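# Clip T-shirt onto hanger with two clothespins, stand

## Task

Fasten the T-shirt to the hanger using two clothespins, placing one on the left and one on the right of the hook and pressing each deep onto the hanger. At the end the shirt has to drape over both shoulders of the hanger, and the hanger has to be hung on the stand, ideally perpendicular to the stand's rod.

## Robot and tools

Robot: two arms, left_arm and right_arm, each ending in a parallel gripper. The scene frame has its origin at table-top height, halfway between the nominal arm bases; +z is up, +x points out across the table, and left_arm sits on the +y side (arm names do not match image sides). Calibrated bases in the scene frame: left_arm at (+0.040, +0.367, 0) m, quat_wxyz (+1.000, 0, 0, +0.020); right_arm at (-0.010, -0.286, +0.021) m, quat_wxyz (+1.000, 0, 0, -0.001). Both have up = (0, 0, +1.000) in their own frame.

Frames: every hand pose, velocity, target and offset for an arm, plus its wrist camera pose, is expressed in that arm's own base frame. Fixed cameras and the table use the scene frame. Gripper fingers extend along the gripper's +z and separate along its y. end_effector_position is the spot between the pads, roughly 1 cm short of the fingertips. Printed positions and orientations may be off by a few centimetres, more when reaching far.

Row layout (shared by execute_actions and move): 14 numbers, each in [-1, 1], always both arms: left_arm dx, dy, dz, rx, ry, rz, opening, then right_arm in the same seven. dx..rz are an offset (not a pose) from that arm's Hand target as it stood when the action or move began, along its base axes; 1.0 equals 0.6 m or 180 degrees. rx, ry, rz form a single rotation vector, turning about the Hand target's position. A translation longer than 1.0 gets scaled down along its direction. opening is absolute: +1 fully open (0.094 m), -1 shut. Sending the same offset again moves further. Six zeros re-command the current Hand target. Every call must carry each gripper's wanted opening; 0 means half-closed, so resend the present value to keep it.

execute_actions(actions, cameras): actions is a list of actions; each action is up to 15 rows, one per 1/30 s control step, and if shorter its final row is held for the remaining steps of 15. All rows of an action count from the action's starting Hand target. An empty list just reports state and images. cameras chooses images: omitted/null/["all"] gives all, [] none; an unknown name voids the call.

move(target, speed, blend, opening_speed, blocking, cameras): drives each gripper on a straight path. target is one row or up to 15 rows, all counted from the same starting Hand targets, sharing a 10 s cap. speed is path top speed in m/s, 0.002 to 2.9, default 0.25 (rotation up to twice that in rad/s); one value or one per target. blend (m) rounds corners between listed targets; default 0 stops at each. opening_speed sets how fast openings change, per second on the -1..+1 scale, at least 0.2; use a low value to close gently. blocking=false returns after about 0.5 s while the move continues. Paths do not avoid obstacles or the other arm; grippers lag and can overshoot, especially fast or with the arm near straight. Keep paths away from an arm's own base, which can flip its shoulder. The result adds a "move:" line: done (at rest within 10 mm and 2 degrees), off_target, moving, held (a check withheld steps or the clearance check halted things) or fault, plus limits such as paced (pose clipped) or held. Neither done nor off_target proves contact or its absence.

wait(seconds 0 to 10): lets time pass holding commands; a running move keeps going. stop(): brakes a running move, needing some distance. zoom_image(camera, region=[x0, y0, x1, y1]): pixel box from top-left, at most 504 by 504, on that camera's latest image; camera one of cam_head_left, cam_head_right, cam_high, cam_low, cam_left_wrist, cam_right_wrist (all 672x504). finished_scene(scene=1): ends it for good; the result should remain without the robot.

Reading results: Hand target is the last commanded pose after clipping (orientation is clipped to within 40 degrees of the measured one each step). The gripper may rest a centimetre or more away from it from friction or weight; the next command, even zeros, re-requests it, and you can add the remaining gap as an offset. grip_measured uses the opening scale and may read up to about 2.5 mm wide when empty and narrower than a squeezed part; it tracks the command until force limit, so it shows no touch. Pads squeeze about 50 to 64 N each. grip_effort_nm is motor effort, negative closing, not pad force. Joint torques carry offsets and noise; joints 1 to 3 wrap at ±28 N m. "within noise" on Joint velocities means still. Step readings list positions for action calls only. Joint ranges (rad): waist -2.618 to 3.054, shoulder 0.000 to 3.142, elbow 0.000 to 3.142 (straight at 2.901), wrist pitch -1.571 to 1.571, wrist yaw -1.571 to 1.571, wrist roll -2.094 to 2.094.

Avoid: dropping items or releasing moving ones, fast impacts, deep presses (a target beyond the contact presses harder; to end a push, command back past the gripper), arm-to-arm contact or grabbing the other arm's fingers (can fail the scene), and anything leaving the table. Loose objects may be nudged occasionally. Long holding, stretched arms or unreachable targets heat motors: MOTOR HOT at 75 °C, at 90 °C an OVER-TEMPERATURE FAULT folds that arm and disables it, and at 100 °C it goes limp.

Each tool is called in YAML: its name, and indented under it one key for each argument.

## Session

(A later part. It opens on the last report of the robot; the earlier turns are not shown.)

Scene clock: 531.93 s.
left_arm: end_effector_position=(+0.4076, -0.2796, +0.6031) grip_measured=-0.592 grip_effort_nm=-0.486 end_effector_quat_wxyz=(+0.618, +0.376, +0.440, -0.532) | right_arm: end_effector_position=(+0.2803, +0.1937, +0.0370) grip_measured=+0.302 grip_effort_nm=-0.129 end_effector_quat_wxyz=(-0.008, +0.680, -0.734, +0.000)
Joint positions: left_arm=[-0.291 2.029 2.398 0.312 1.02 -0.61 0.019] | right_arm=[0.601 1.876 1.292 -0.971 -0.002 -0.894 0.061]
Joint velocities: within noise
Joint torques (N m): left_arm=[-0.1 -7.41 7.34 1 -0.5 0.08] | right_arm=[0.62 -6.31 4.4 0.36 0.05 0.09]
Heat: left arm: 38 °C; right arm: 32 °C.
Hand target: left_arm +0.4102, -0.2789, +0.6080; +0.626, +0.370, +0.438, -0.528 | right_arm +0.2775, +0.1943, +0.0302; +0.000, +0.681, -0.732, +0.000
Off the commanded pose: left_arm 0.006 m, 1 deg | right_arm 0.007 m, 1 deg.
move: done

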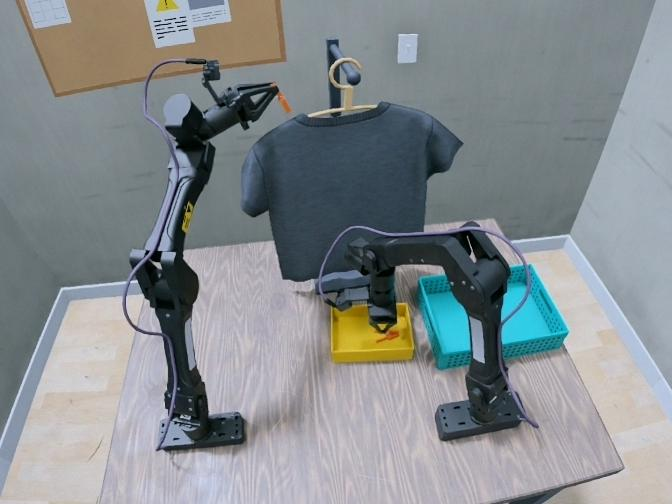

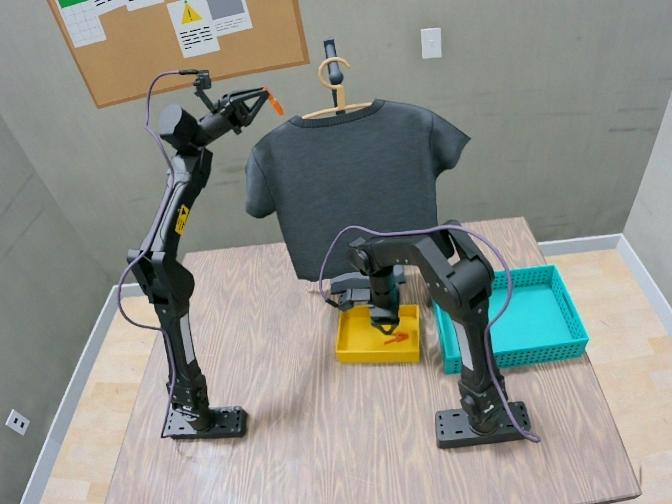

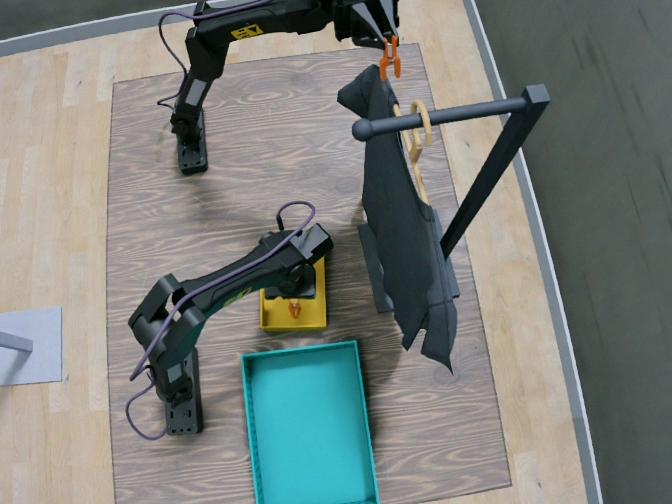

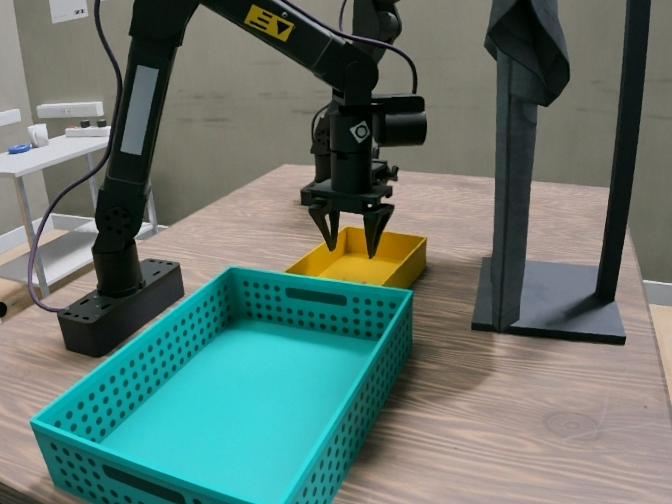

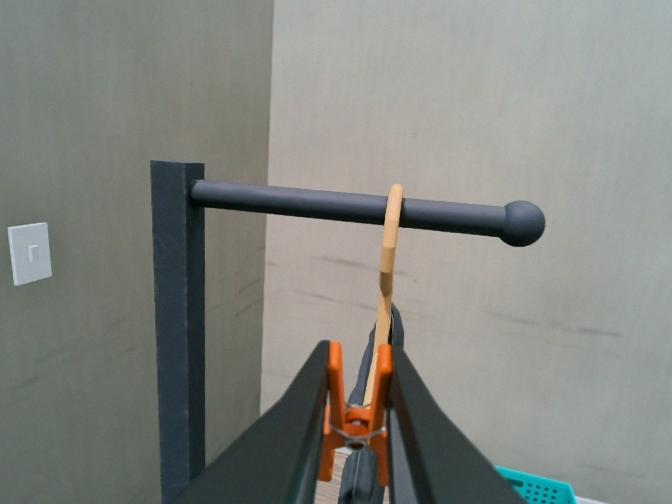

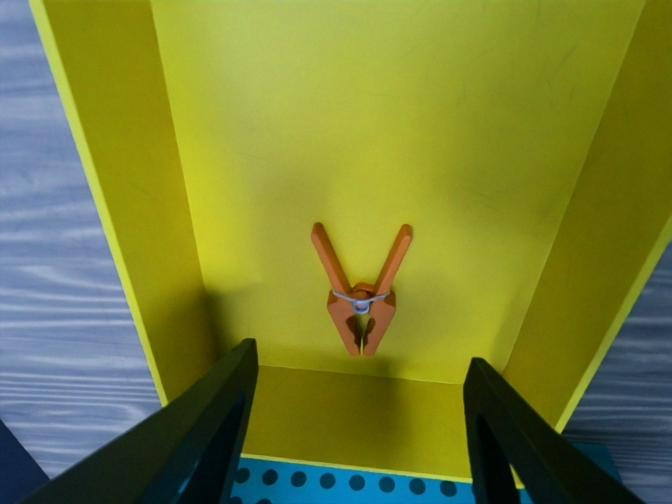

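move:
  target: [0.0, 0.0, 0.0, 0, 0, 0, -0.8, 0.0, 0.0075, -0.043, 0, 0, 0, 0.3]
  speed: 0.12
  opening_speed: 0.5
  cameras: ["cam_left_wrist", "cam_right_wrist", "cam_low"]

zoom_image:
  camera: "cam_left_wrist"
  region: [290, 300, 430, 504]

zoom_image:
  camera: "cam_right_wrist"
  region: [220, 250, 520, 480]

zoom_image:
  camera: "cam_low"
  region: [290, 200, 430, 300]

Scene clock: 601.77 s.
left_arm: end_effector_position=(+0.4078, -0.2796, +0.6029) grip_measured=-0.691 grip_effort_nm=-1.087 end_effector_quat_wxyz=(+0.618, +0.375, +0.441, -0.532) | right_arm: end_effector_position=(+0.2808, +0.1987, +0.0119) grip_measured=+0.302 grip_effort_nm=-0.125 end_effector_quat_wxyz=(-0.009, +0.680, -0.733, +0.000)
Joint positions: left_arm=[-0.291 2.029 2.398 0.311 1.02 -0.609 0.014] | right_arm=[0.612 1.923 1.248 -0.878 -0.002 -0.885 0.061]
Joint velocities: within noise
Joint torques (N m): left_arm=[-0.16 -7.49 7.47 0.98 -0.49 0.02] | right_arm=[0.58 -6.42 4.1 0.38 0.05 0.08]
Heat: left arm: 39 °C; right arm: 32 °C.
Hand target: left_arm +0.4102, -0.2789, +0.6080; +0.626, +0.370, +0.438, -0.528 | right_arm +0.2774, +0.1989, +0.0044; +0.000, +0.681, -0.732, +0.000
Off the commanded pose: left_arm 0.006 m, 1 deg | right_arm 0.008 m, 1 deg.
move: done
Images, in order (width x height): cam_low 672x504, cam_left_wrist 672x504, cam_right_wrist 672x504.

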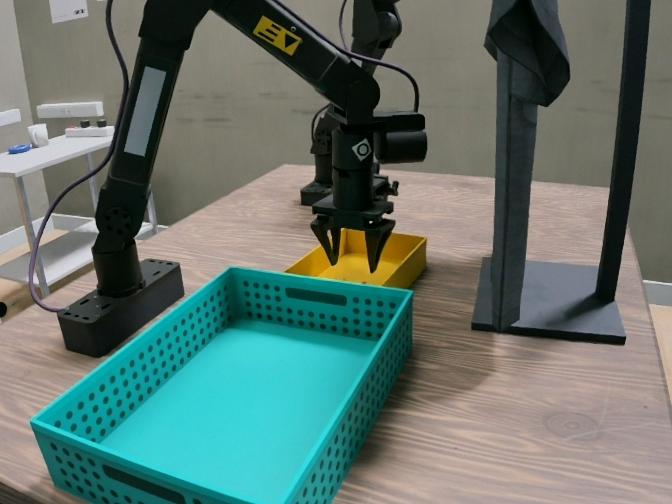

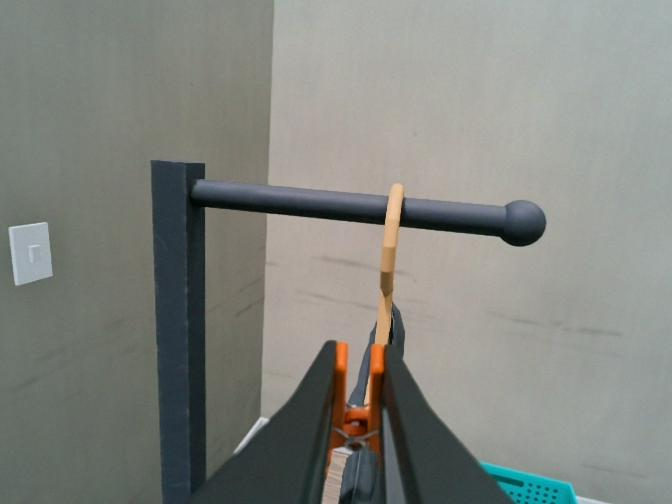

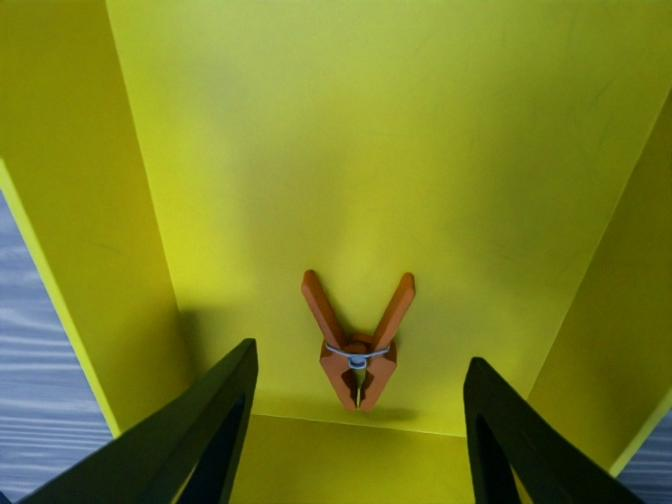

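Scaled by 2.471 from the camera's 672x504 image, which has a finer 960x720 frame.

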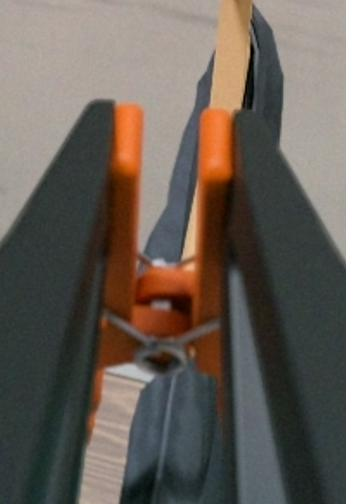

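Scaled by 1.680 from the camera's 672x504 image, which has a finer 960x720 frame.

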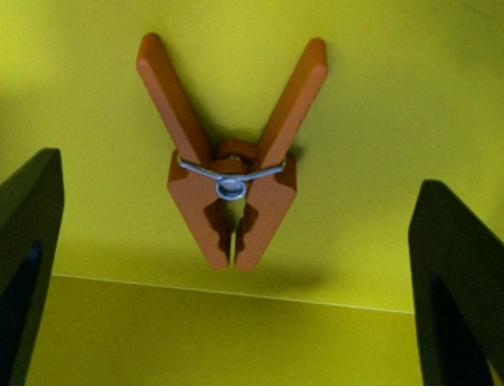

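Scaled by 3.600 from the camera's 672x504 image, which has a finer 960x720 frame.

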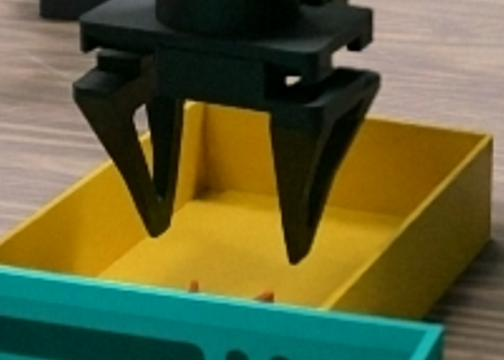

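move:
  target: [0.0010, -0.0071, -0.0205, 0, 0, 0, -0.66, 0.0, -0.0047, -0.033, 0, 0, 0, 0.3]
  speed: 0.08
  opening_speed: 0.5
  cameras: ["cam_left_wrist", "cam_right_wrist", "cam_head_left", "cam_high"]

zoom_image:
  camera: "cam_left_wrist"
  region: [290, 300, 430, 504]

zoom_image:
  camera: "cam_head_left"
  region: [250, 70, 350, 150]

zoom_image:
  camera: "cam_high"
  region: [360, 30, 430, 130]

zoom_image:
  camera: "cam_right_wrist"
  region: [220, 250, 520, 480]

Scene clock: 611.70 s.
left_arm: end_effector_position=(+0.4256, -0.2843, +0.5770) grip_measured=-0.657 grip_effort_nm=-0.593 end_effector_quat_wxyz=(+0.607, +0.366, +0.460, -0.535) | right_arm: end_effector_position=(+0.2802, +0.1982, -0.0074) grip_measured=+0.302 grip_effort_nm=-0.125 end_effector_quat_wxyz=(-0.010, +0.680, -0.733, +0.000)
Joint positions: left_arm=[-0.291 2.029 2.309 0.344 1.014 -0.599 0.016] | right_arm=[0.612 1.952 1.203 -0.803 -0.002 -0.885 0.061]
Joint velocities: within noise
Joint torques (N m): left_arm=[-1.14 -10.51 5.23 1.47 -0.51 0.02] | right_arm=[0.06 -6.34 3.89 0.39 0.02 -0.03]
Heat: left arm: 40 °C; right arm: 32 °C.
Hand target: left_arm +0.4108, -0.2831, +0.5957; +0.626, +0.370, +0.438, -0.528 | right_arm +0.2774, +0.1960, -0.0154; +0.000, +0.681, -0.732, +0.000
Off the commanded pose: left_arm 0.024 m, 3 deg | right_arm 0.009 m, 1 deg.
move: off_target (left_arm)
Images, in order (width x height): cam_head_left 672x504, cam_high 672x504, cam_left_wrist 672x504, cam_right_wrist 672x504.

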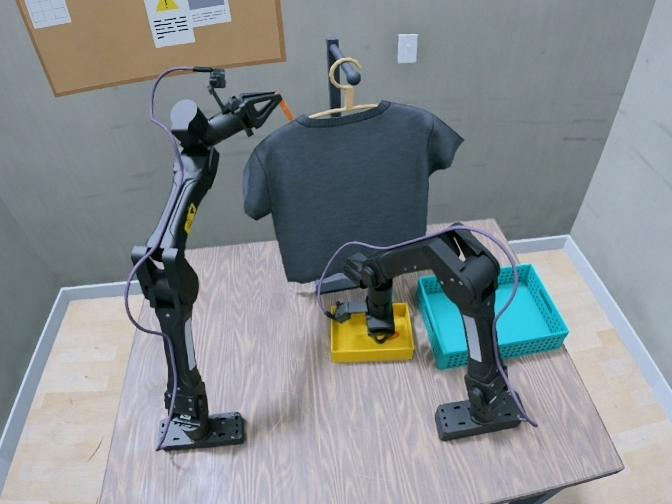

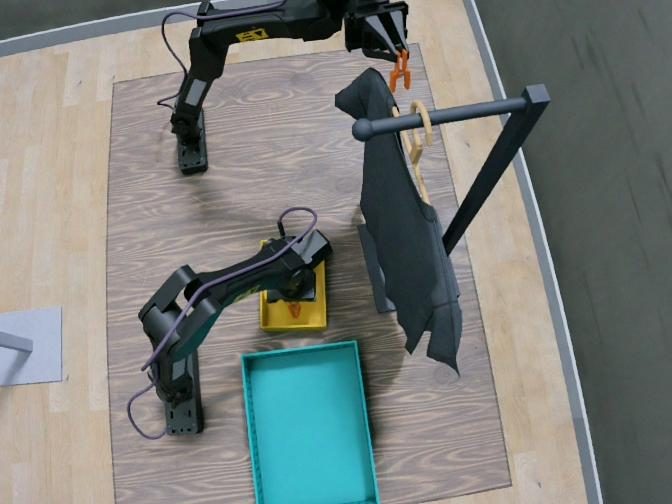

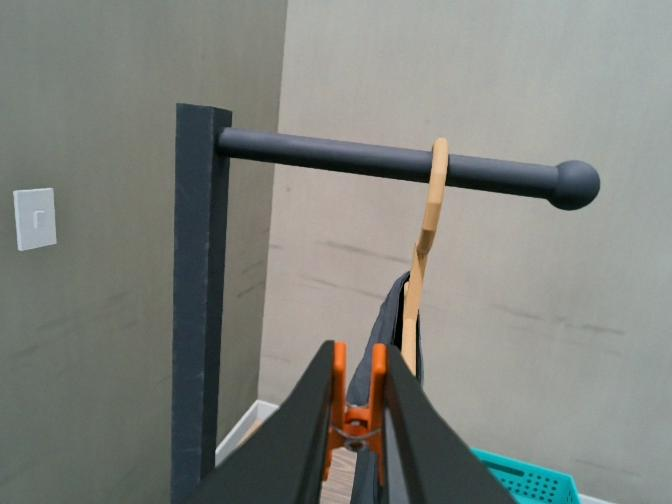

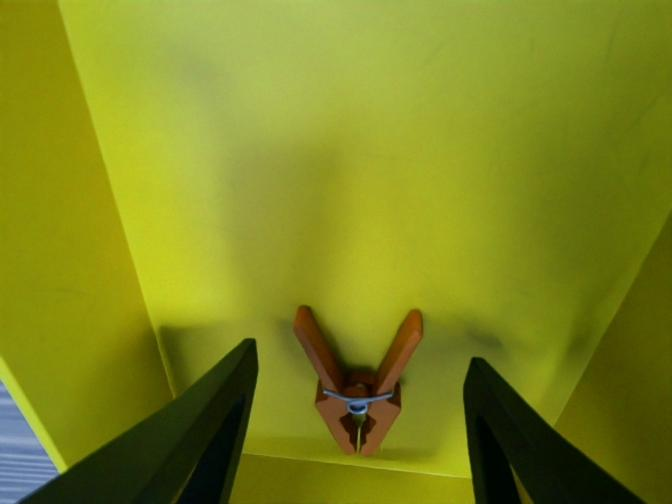

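Scaled by 2.471 from the camera's 672x504 image, which has a finer 960x720 frame.

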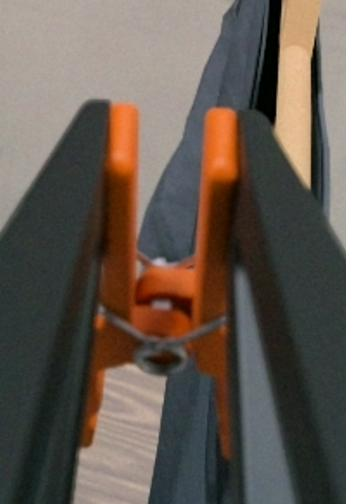

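Scaled by 5.040 from the camera's 672x504 image, which has a finer 960x720 frame.

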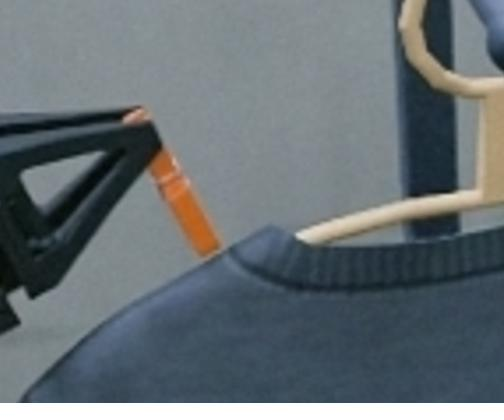

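Scaled by 5.040 from the camera's 672x504 image, which has a finer 960x720 frame.

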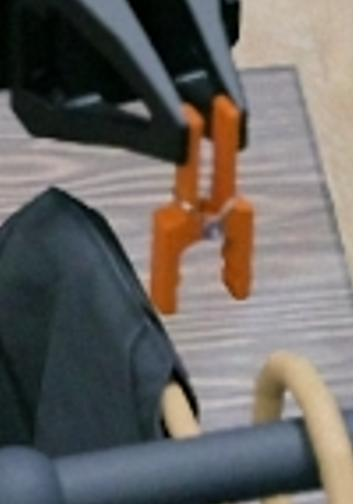

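Scaled by 1.680 from the camera's 672x504 image, which has a finer 960x720 frame.

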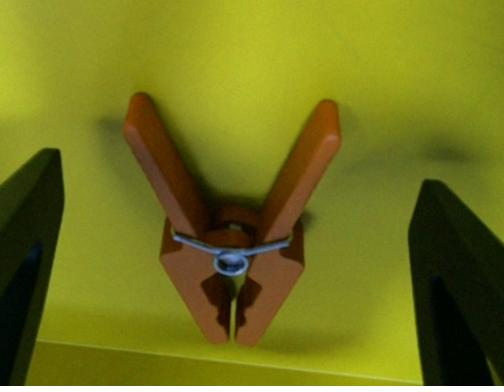

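move:
  target: [-0.0060, 0.0120, 0.0640, 0, 0, 0, -0.6, 0.0, 0.0, -0.0235, 0, 0, 0, 0.3]
  speed: 0.12
  opening_speed: 0.5
  cameras: ["cam_left_wrist", "cam_right_wrist", "cam_low", "cam_high"]

zoom_image:
  camera: "cam_right_wrist"
  region: [220, 250, 520, 480]

zoom_image:
  camera: "cam_low"
  region: [290, 200, 430, 300]

Scene clock: 629.73 s.
left_arm: end_effector_position=(+0.4053, -0.2771, +0.6304) grip_measured=-0.597 grip_effort_nm=-0.217 end_effector_quat_wxyz=(+0.626, +0.370, +0.435, -0.530) | right_arm: end_effector_position=(+0.2800, +0.1979, -0.0201) grip_measured=+0.302 grip_effort_nm=-0.115 end_effector_quat_wxyz=(-0.009, +0.680, -0.733, +0.001)
Joint positions: left_arm=[-0.291 2.212 2.844 0.068 1.002 -0.614 0.019] | right_arm=[0.612 1.977 1.182 -0.758 -0.001 -0.885 0.061]
Joint velocities: within noise
Joint torques (N m): left_arm=[-0.06 -7.91 5.91 1 -0.48 -0.04] | right_arm=[-0.18 -6.22 3.66 0.45 0.02 0.01]
Heat: left arm: 43 °C; right arm: 31 °C.
Hand target: left_arm +0.4072, -0.2759, +0.6341; +0.626, +0.369, +0.438, -0.528 | right_arm +0.2775, +0.1961, -0.0294; -0.001, +0.681, -0.732, +0.000
Off the commanded pose: left_arm 0.004 m, 0 deg | right_arm 0.010 m, 1 deg.
elbow stopped short (left arm): the move would have taken joint 3 (elbow) straighter than the controller allows.
move: done
Images, in order (width x height): cam_high 672x504, cam_low 672x504, cam_left_wrist 672x504, cam_right_wrist 672x504.

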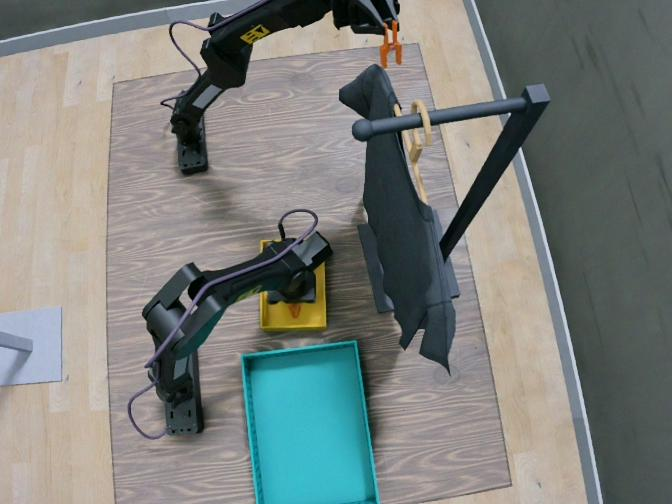

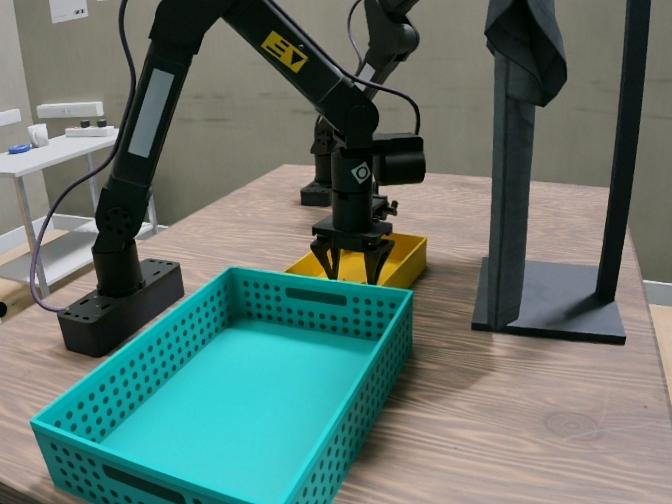

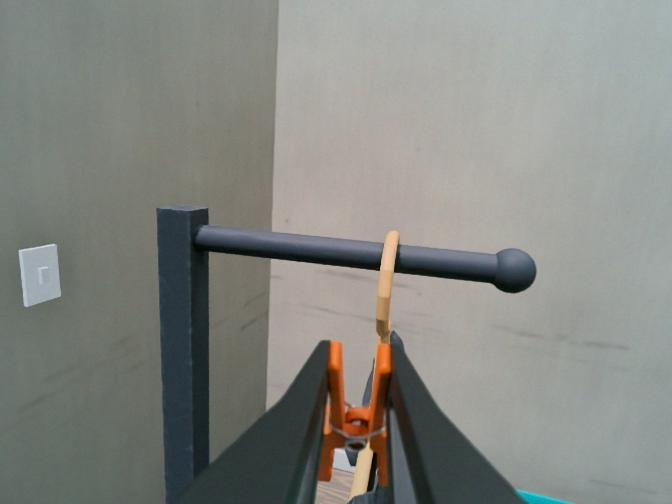

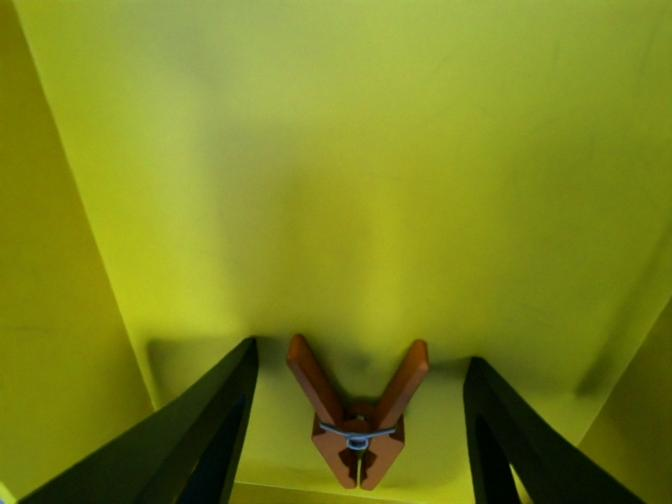

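Scaled by 1.680 from the camera's 672x504 image, which has a finer 960x720 frame.

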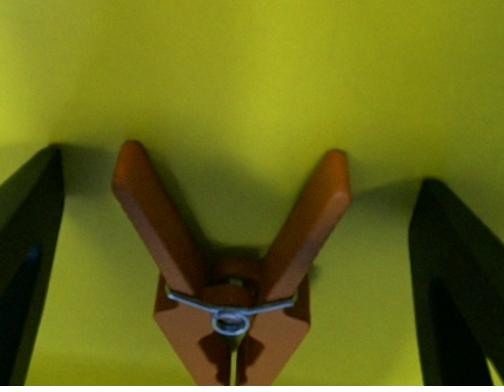

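Scaled by 3.600 from the camera's 672x504 image, which has a finer 960x720 frame.

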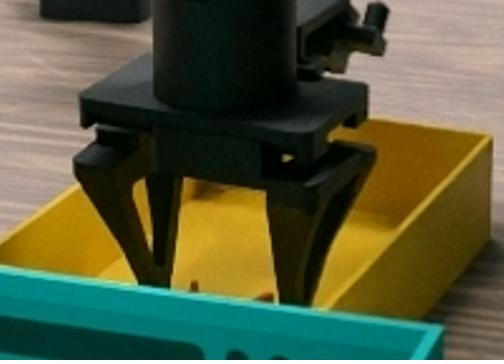

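move:
  target:
    - [-0.0012, -0.0068, -0.0518, 0, 0, 0, -0.66, 0.0, 0.0, -0.0067, 0, 0, 0, 0.3]
    - [-0.0012, -0.0068, -0.0518, 0, 0, 0, -0.66, 0.0, 0.0, -0.0067, 0, 0, 0, -0.35]
    - [-0.0012, -0.0068, -0.0518, 0, 0, 0, -0.66, 0.0, 0.0, -0.0067, 0, 0, 0, -0.6]
  speed: 0.08
  opening_speed: 0.5
  cameras: ["cam_left_wrist", "cam_right_wrist", "cam_head_left", "cam_high"]

zoom_image:
  camera: "cam_right_wrist"
  region: [220, 250, 520, 504]

zoom_image:
  camera: "cam_left_wrist"
  region: [290, 300, 430, 504]

zoom_image:
  camera: "cam_high"
  region: [360, 30, 430, 130]

zoom_image:
  camera: "cam_head_left"
  region: [250, 70, 350, 150]

Scene clock: 648.43 s.
left_arm: end_effector_position=(+0.4235, -0.2840, +0.5804) grip_measured=-0.658 grip_effort_nm=-0.784 end_effector_quat_wxyz=(+0.607, +0.367, +0.460, -0.534) | right_arm: end_effector_position=(+0.2841, +0.2000, -0.0203) grip_measured=-0.596 grip_effort_nm=-0.266 end_effector_quat_wxyz=(-0.017, +0.680, -0.733, +0.004)
Joint positions: left_arm=[-0.291 2.03 2.329 0.322 1.016 -0.594 0.016] | right_arm=[0.612 1.978 1.182 -0.739 0.003 -0.885 0.019]
Joint velocities: within noise
Joint torques (N m): left_arm=[-0.43 -11.14 5.45 1.44 -0.49 -0.01] | right_arm=[-0.01 -5.81 3.37 0.4 0.01 -0.02]
Heat: left arm: 41 °C; right arm: 31 °C.
Hand target: left_arm +0.4064, -0.2800, +0.6031; +0.626, +0.370, +0.438, -0.528 | right_arm +0.2774, +0.1961, -0.0335; +0.000, +0.681, -0.732, +0.000
Off the commanded pose: left_arm 0.029 m, 3 deg | right_arm 0.015 m, 2 deg.
move: off_target (left_arm, right_arm); target 2's new opening was sent with right_arm's hand 0.014 m and 2 deg from that target; target 3's new opening was sent with right_arm's hand 0.015 m and 2 deg from that target
Images, in order (width x height): cam_head_left 672x504, cam_high 672x504, cam_left_wrist 672x504, cam_right_wrist 672x504.

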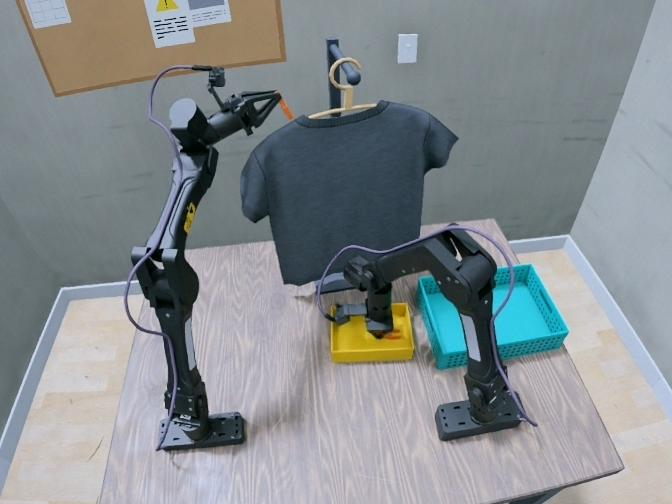

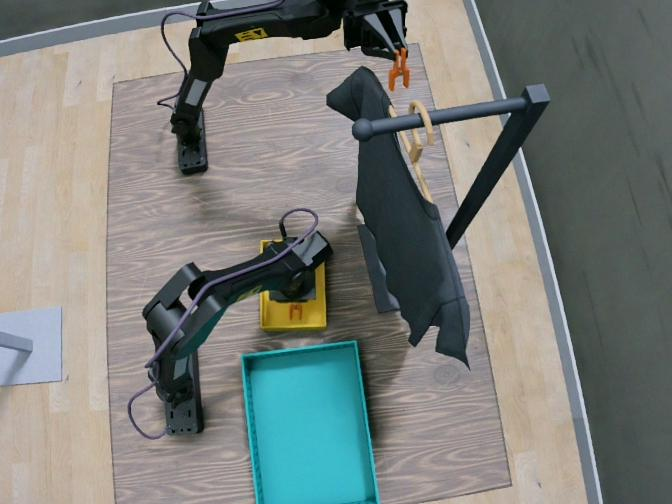

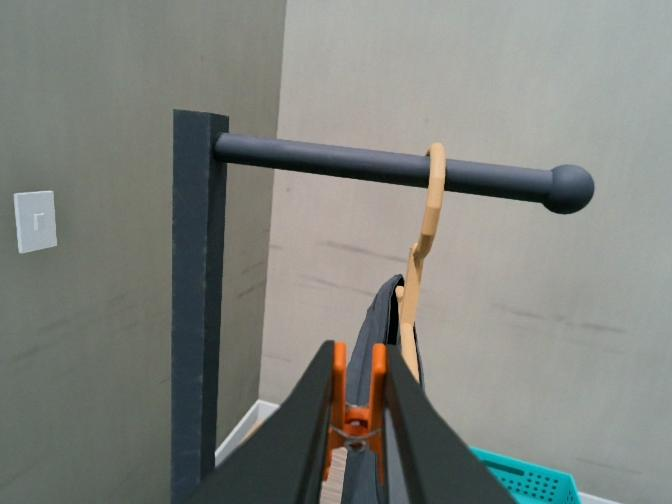

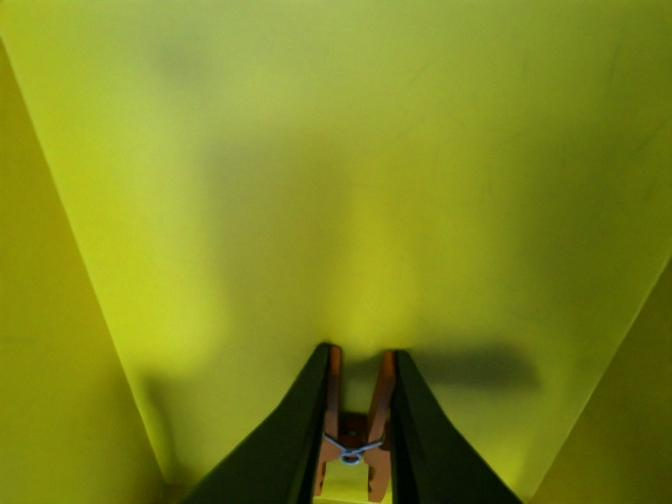

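Scaled by 1.680 from the camera's 672x504 image, which has a finer 960x720 frame.

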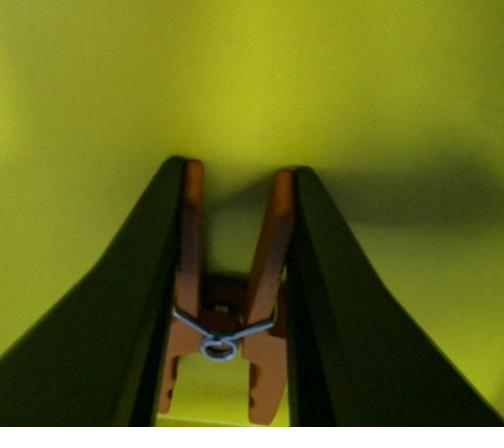

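Scaled by 2.471 from the camera's 672x504 image, which has a finer 960x720 frame.

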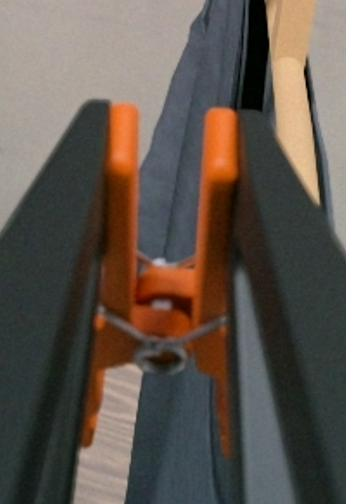

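Scaled by 5.040 from the camera's 672x504 image, which has a finer 960x720 frame.

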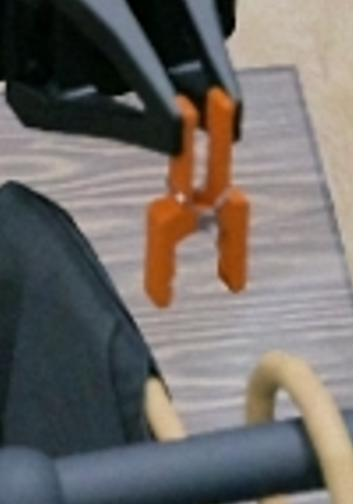

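Scaled by 5.040 from the camera's 672x504 image, which has a finer 960x720 frame.

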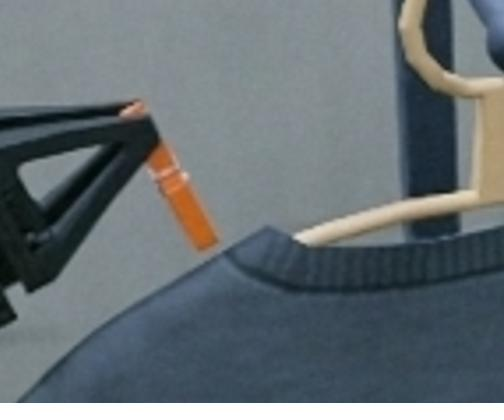

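move:
  target: [-0.0007, 0.005, 0.0515, 0, 0, 0, -0.62, 0.0, 0.0, 0.13, 0, 0, 0, -0.62]
  speed: 0.1
  opening_speed: 0.5
  cameras: ["cam_right_wrist", "cam_low", "cam_high"]

zoom_image:
  camera: "cam_right_wrist"
  region: [220, 250, 520, 504]

zoom_image:
  camera: "cam_low"
  region: [290, 180, 430, 300]

Scene clock: 664.73 s.
left_arm: end_effector_position=(+0.4021, -0.2764, +0.6325) grip_measured=-0.617 grip_effort_nm=-0.237 end_effector_quat_wxyz=(+0.627, +0.372, +0.434, -0.528) | right_arm: end_effector_position=(+0.2712, +0.1909, +0.0288) grip_measured=-0.616 grip_effort_nm=-0.266 end_effector_quat_wxyz=(+0.022, +0.680, -0.733, -0.002)
Joint positions: left_arm=[-0.291 2.205 2.843 0.061 1.004 -0.609 0.018] | right_arm=[0.612 1.909 1.301 -1.007 0.003 -0.885 0.018]
Joint velocities: within noise
Joint torques (N m): left_arm=[-0.09 -7.45 6.04 1.02 -0.55 -0.01] | right_arm=[-0.13 -9.83 6.48 0.08 0 0]
Heat: left arm: 43 °C; right arm: 32 °C.
Hand target: left_arm +0.4060, -0.2770, +0.6340; +0.626, +0.370, +0.438, -0.528 | right_arm +0.2774, +0.1961, +0.0445; +0.000, +0.681, -0.732, +0.000
Off the commanded pose: left_arm 0.004 m, 1 deg | right_arm 0.018 m, 3 deg.
elbow stopped short (left arm): the move would have taken joint 3 (elbow) straighter than the controller allows.
move: off_target (right_arm)
Images, in order (width x height): cam_high 672x504, cam_low 672x504, cam_right_wrist 672x504.

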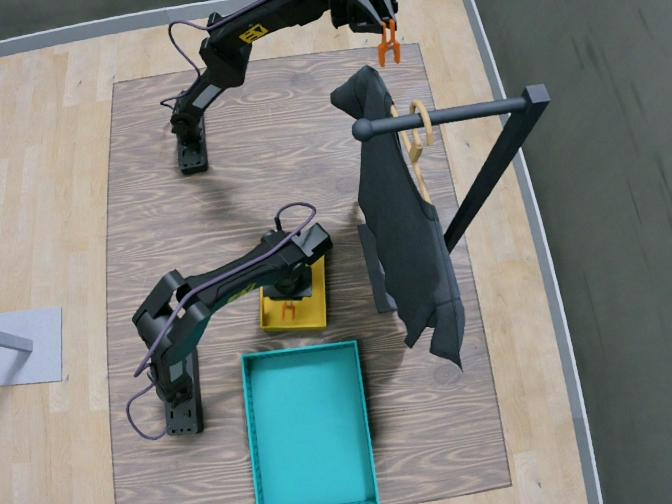

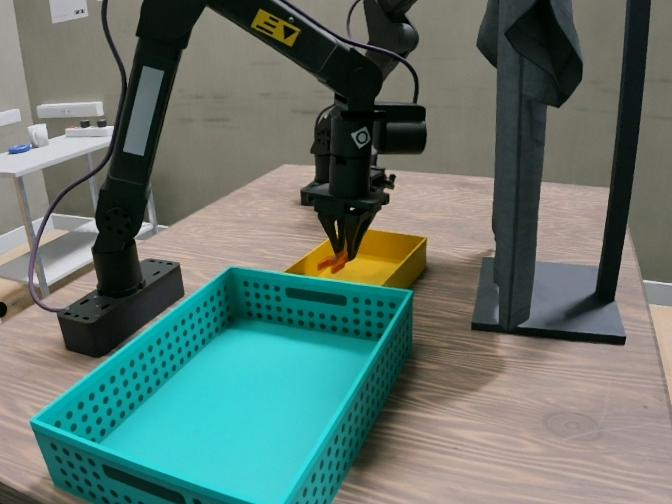

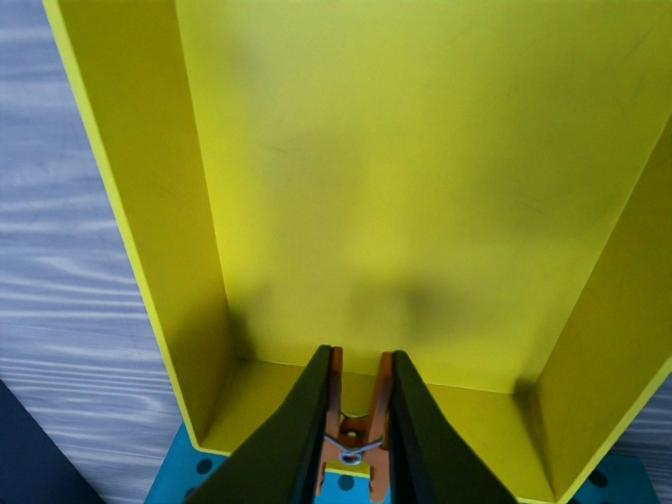

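Scaled by 1.680 from the camera's 672x504 image, which has a finer 960x720 frame.

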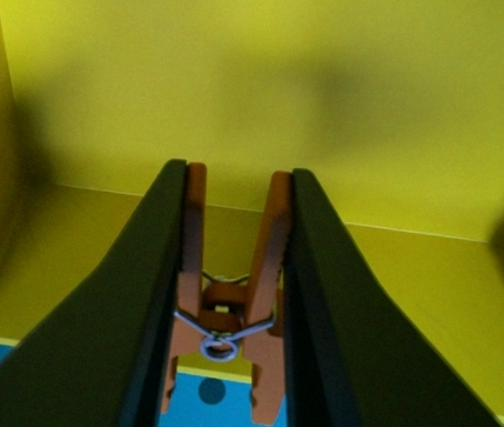

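Scaled by 3.600 from the camera's 672x504 image, which has a finer 960x720 frame.

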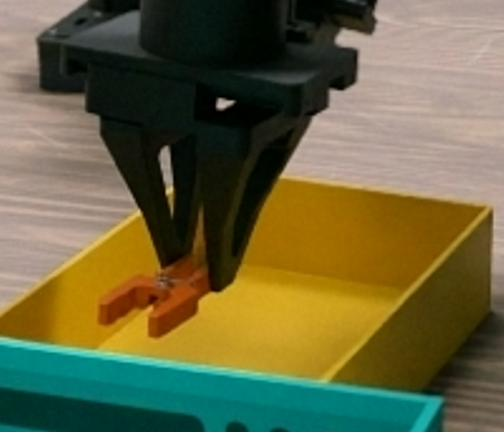

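zoom_image:
  camera: "cam_high"
  region: [320, 10, 440, 180]

execute_actions:
  actions: []
  cameras: ["cam_head_left", "cam_head_right", "cam_left_wrist"]

zoom_image:
  camera: "cam_head_left"
  region: [240, 60, 360, 160]

zoom_image:
  camera: "cam_left_wrist"
  region: [290, 300, 430, 504]

Scaled by 2.965 from the camera's 672x504 image, which has a finer 960x720 frame.

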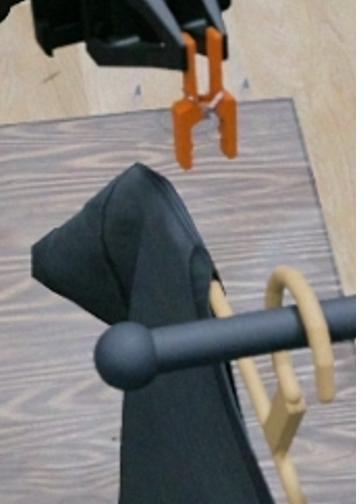

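Scene clock: 674.87 s.
left_arm: end_effector_position=(+0.4023, -0.2764, +0.6323) grip_measured=-0.617 grip_effort_nm=-0.242 end_effector_quat_wxyz=(+0.627, +0.372, +0.435, -0.529) | right_arm: end_effector_position=(+0.2711, +0.1908, +0.0288) grip_measured=-0.616 grip_effort_nm=-0.266 end_effector_quat_wxyz=(+0.023, +0.680, -0.733, -0.002)
Joint positions: left_arm=[-0.291 2.205 2.843 0.06 1.004 -0.609 0.018] | right_arm=[0.612 1.909 1.301 -1.008 0.003 -0.885 0.018]
Joint velocities: within noise
Joint torques (N m): left_arm=[-0.14 -7.53 5.97 1.02 -0.52 -0.02] | right_arm=[-0.06 -9.78 6.46 0.09 0 -0.01]
Heat: left arm: 41 °C; right arm: 33 °C.
Hand target: left_arm +0.4060, -0.2770, +0.6340; +0.626, +0.370, +0.438, -0.528 | right_arm +0.2775, +0.1961, +0.0445; +0.000, +0.681, -0.732, +0.000
Tool commands: left_gripper/opening=-0.62 right_gripper/opening=-0.62
Off the commanded pose: left_arm 0.004 m, 0 deg | right_arm 0.018 m, 3 deg.
Images, in order (width x height): cam_head_left 672x504, cam_head_right 672x504, cam_left_wrist 672x504.

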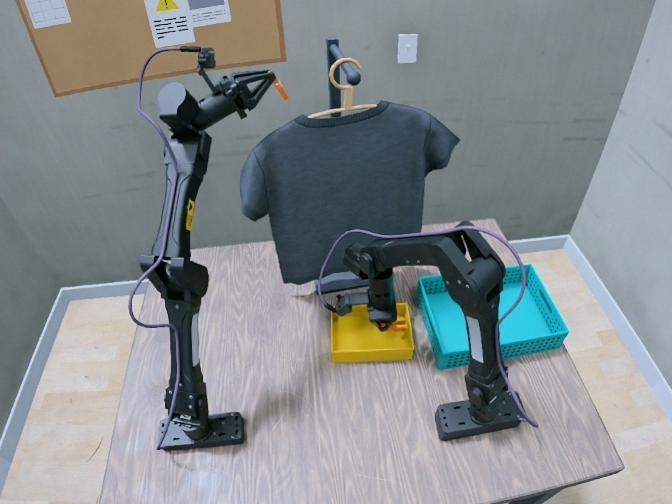

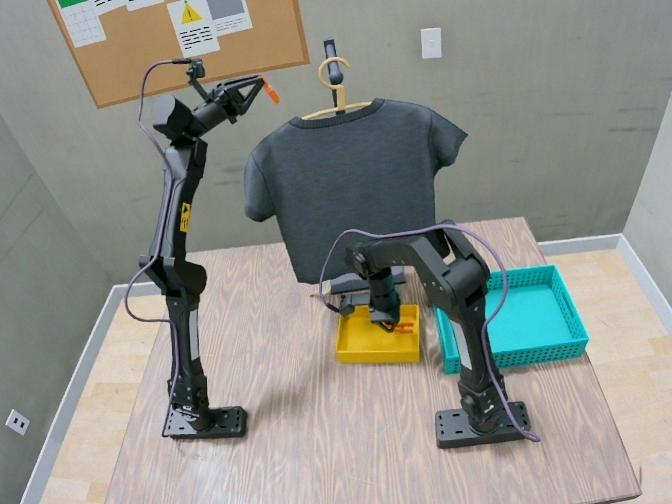

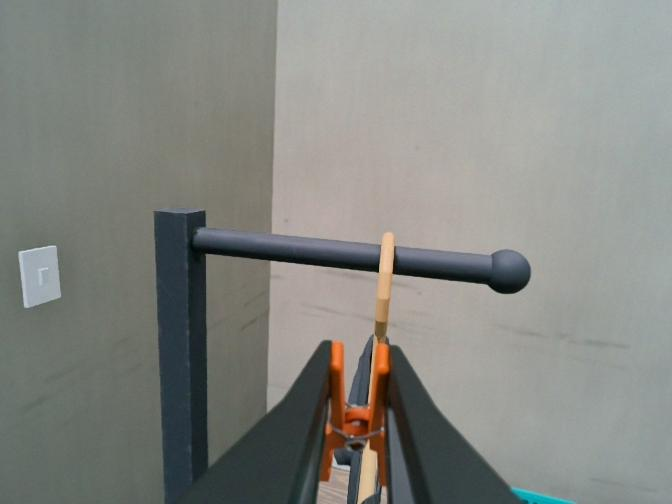

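Scaled by 4.200 from the camera's 672x504 image, which has a finer 960x720 frame.

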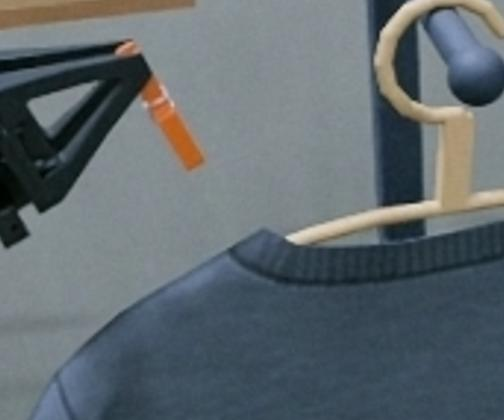

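Scaled by 2.471 from the camera's 672x504 image, which has a finer 960x720 frame.

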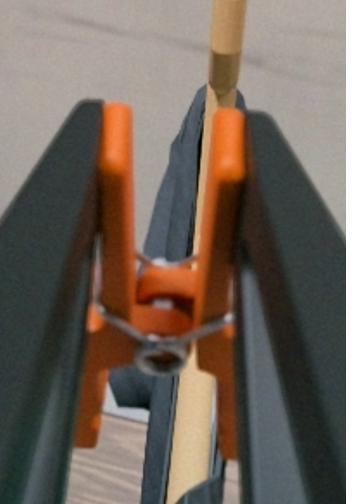

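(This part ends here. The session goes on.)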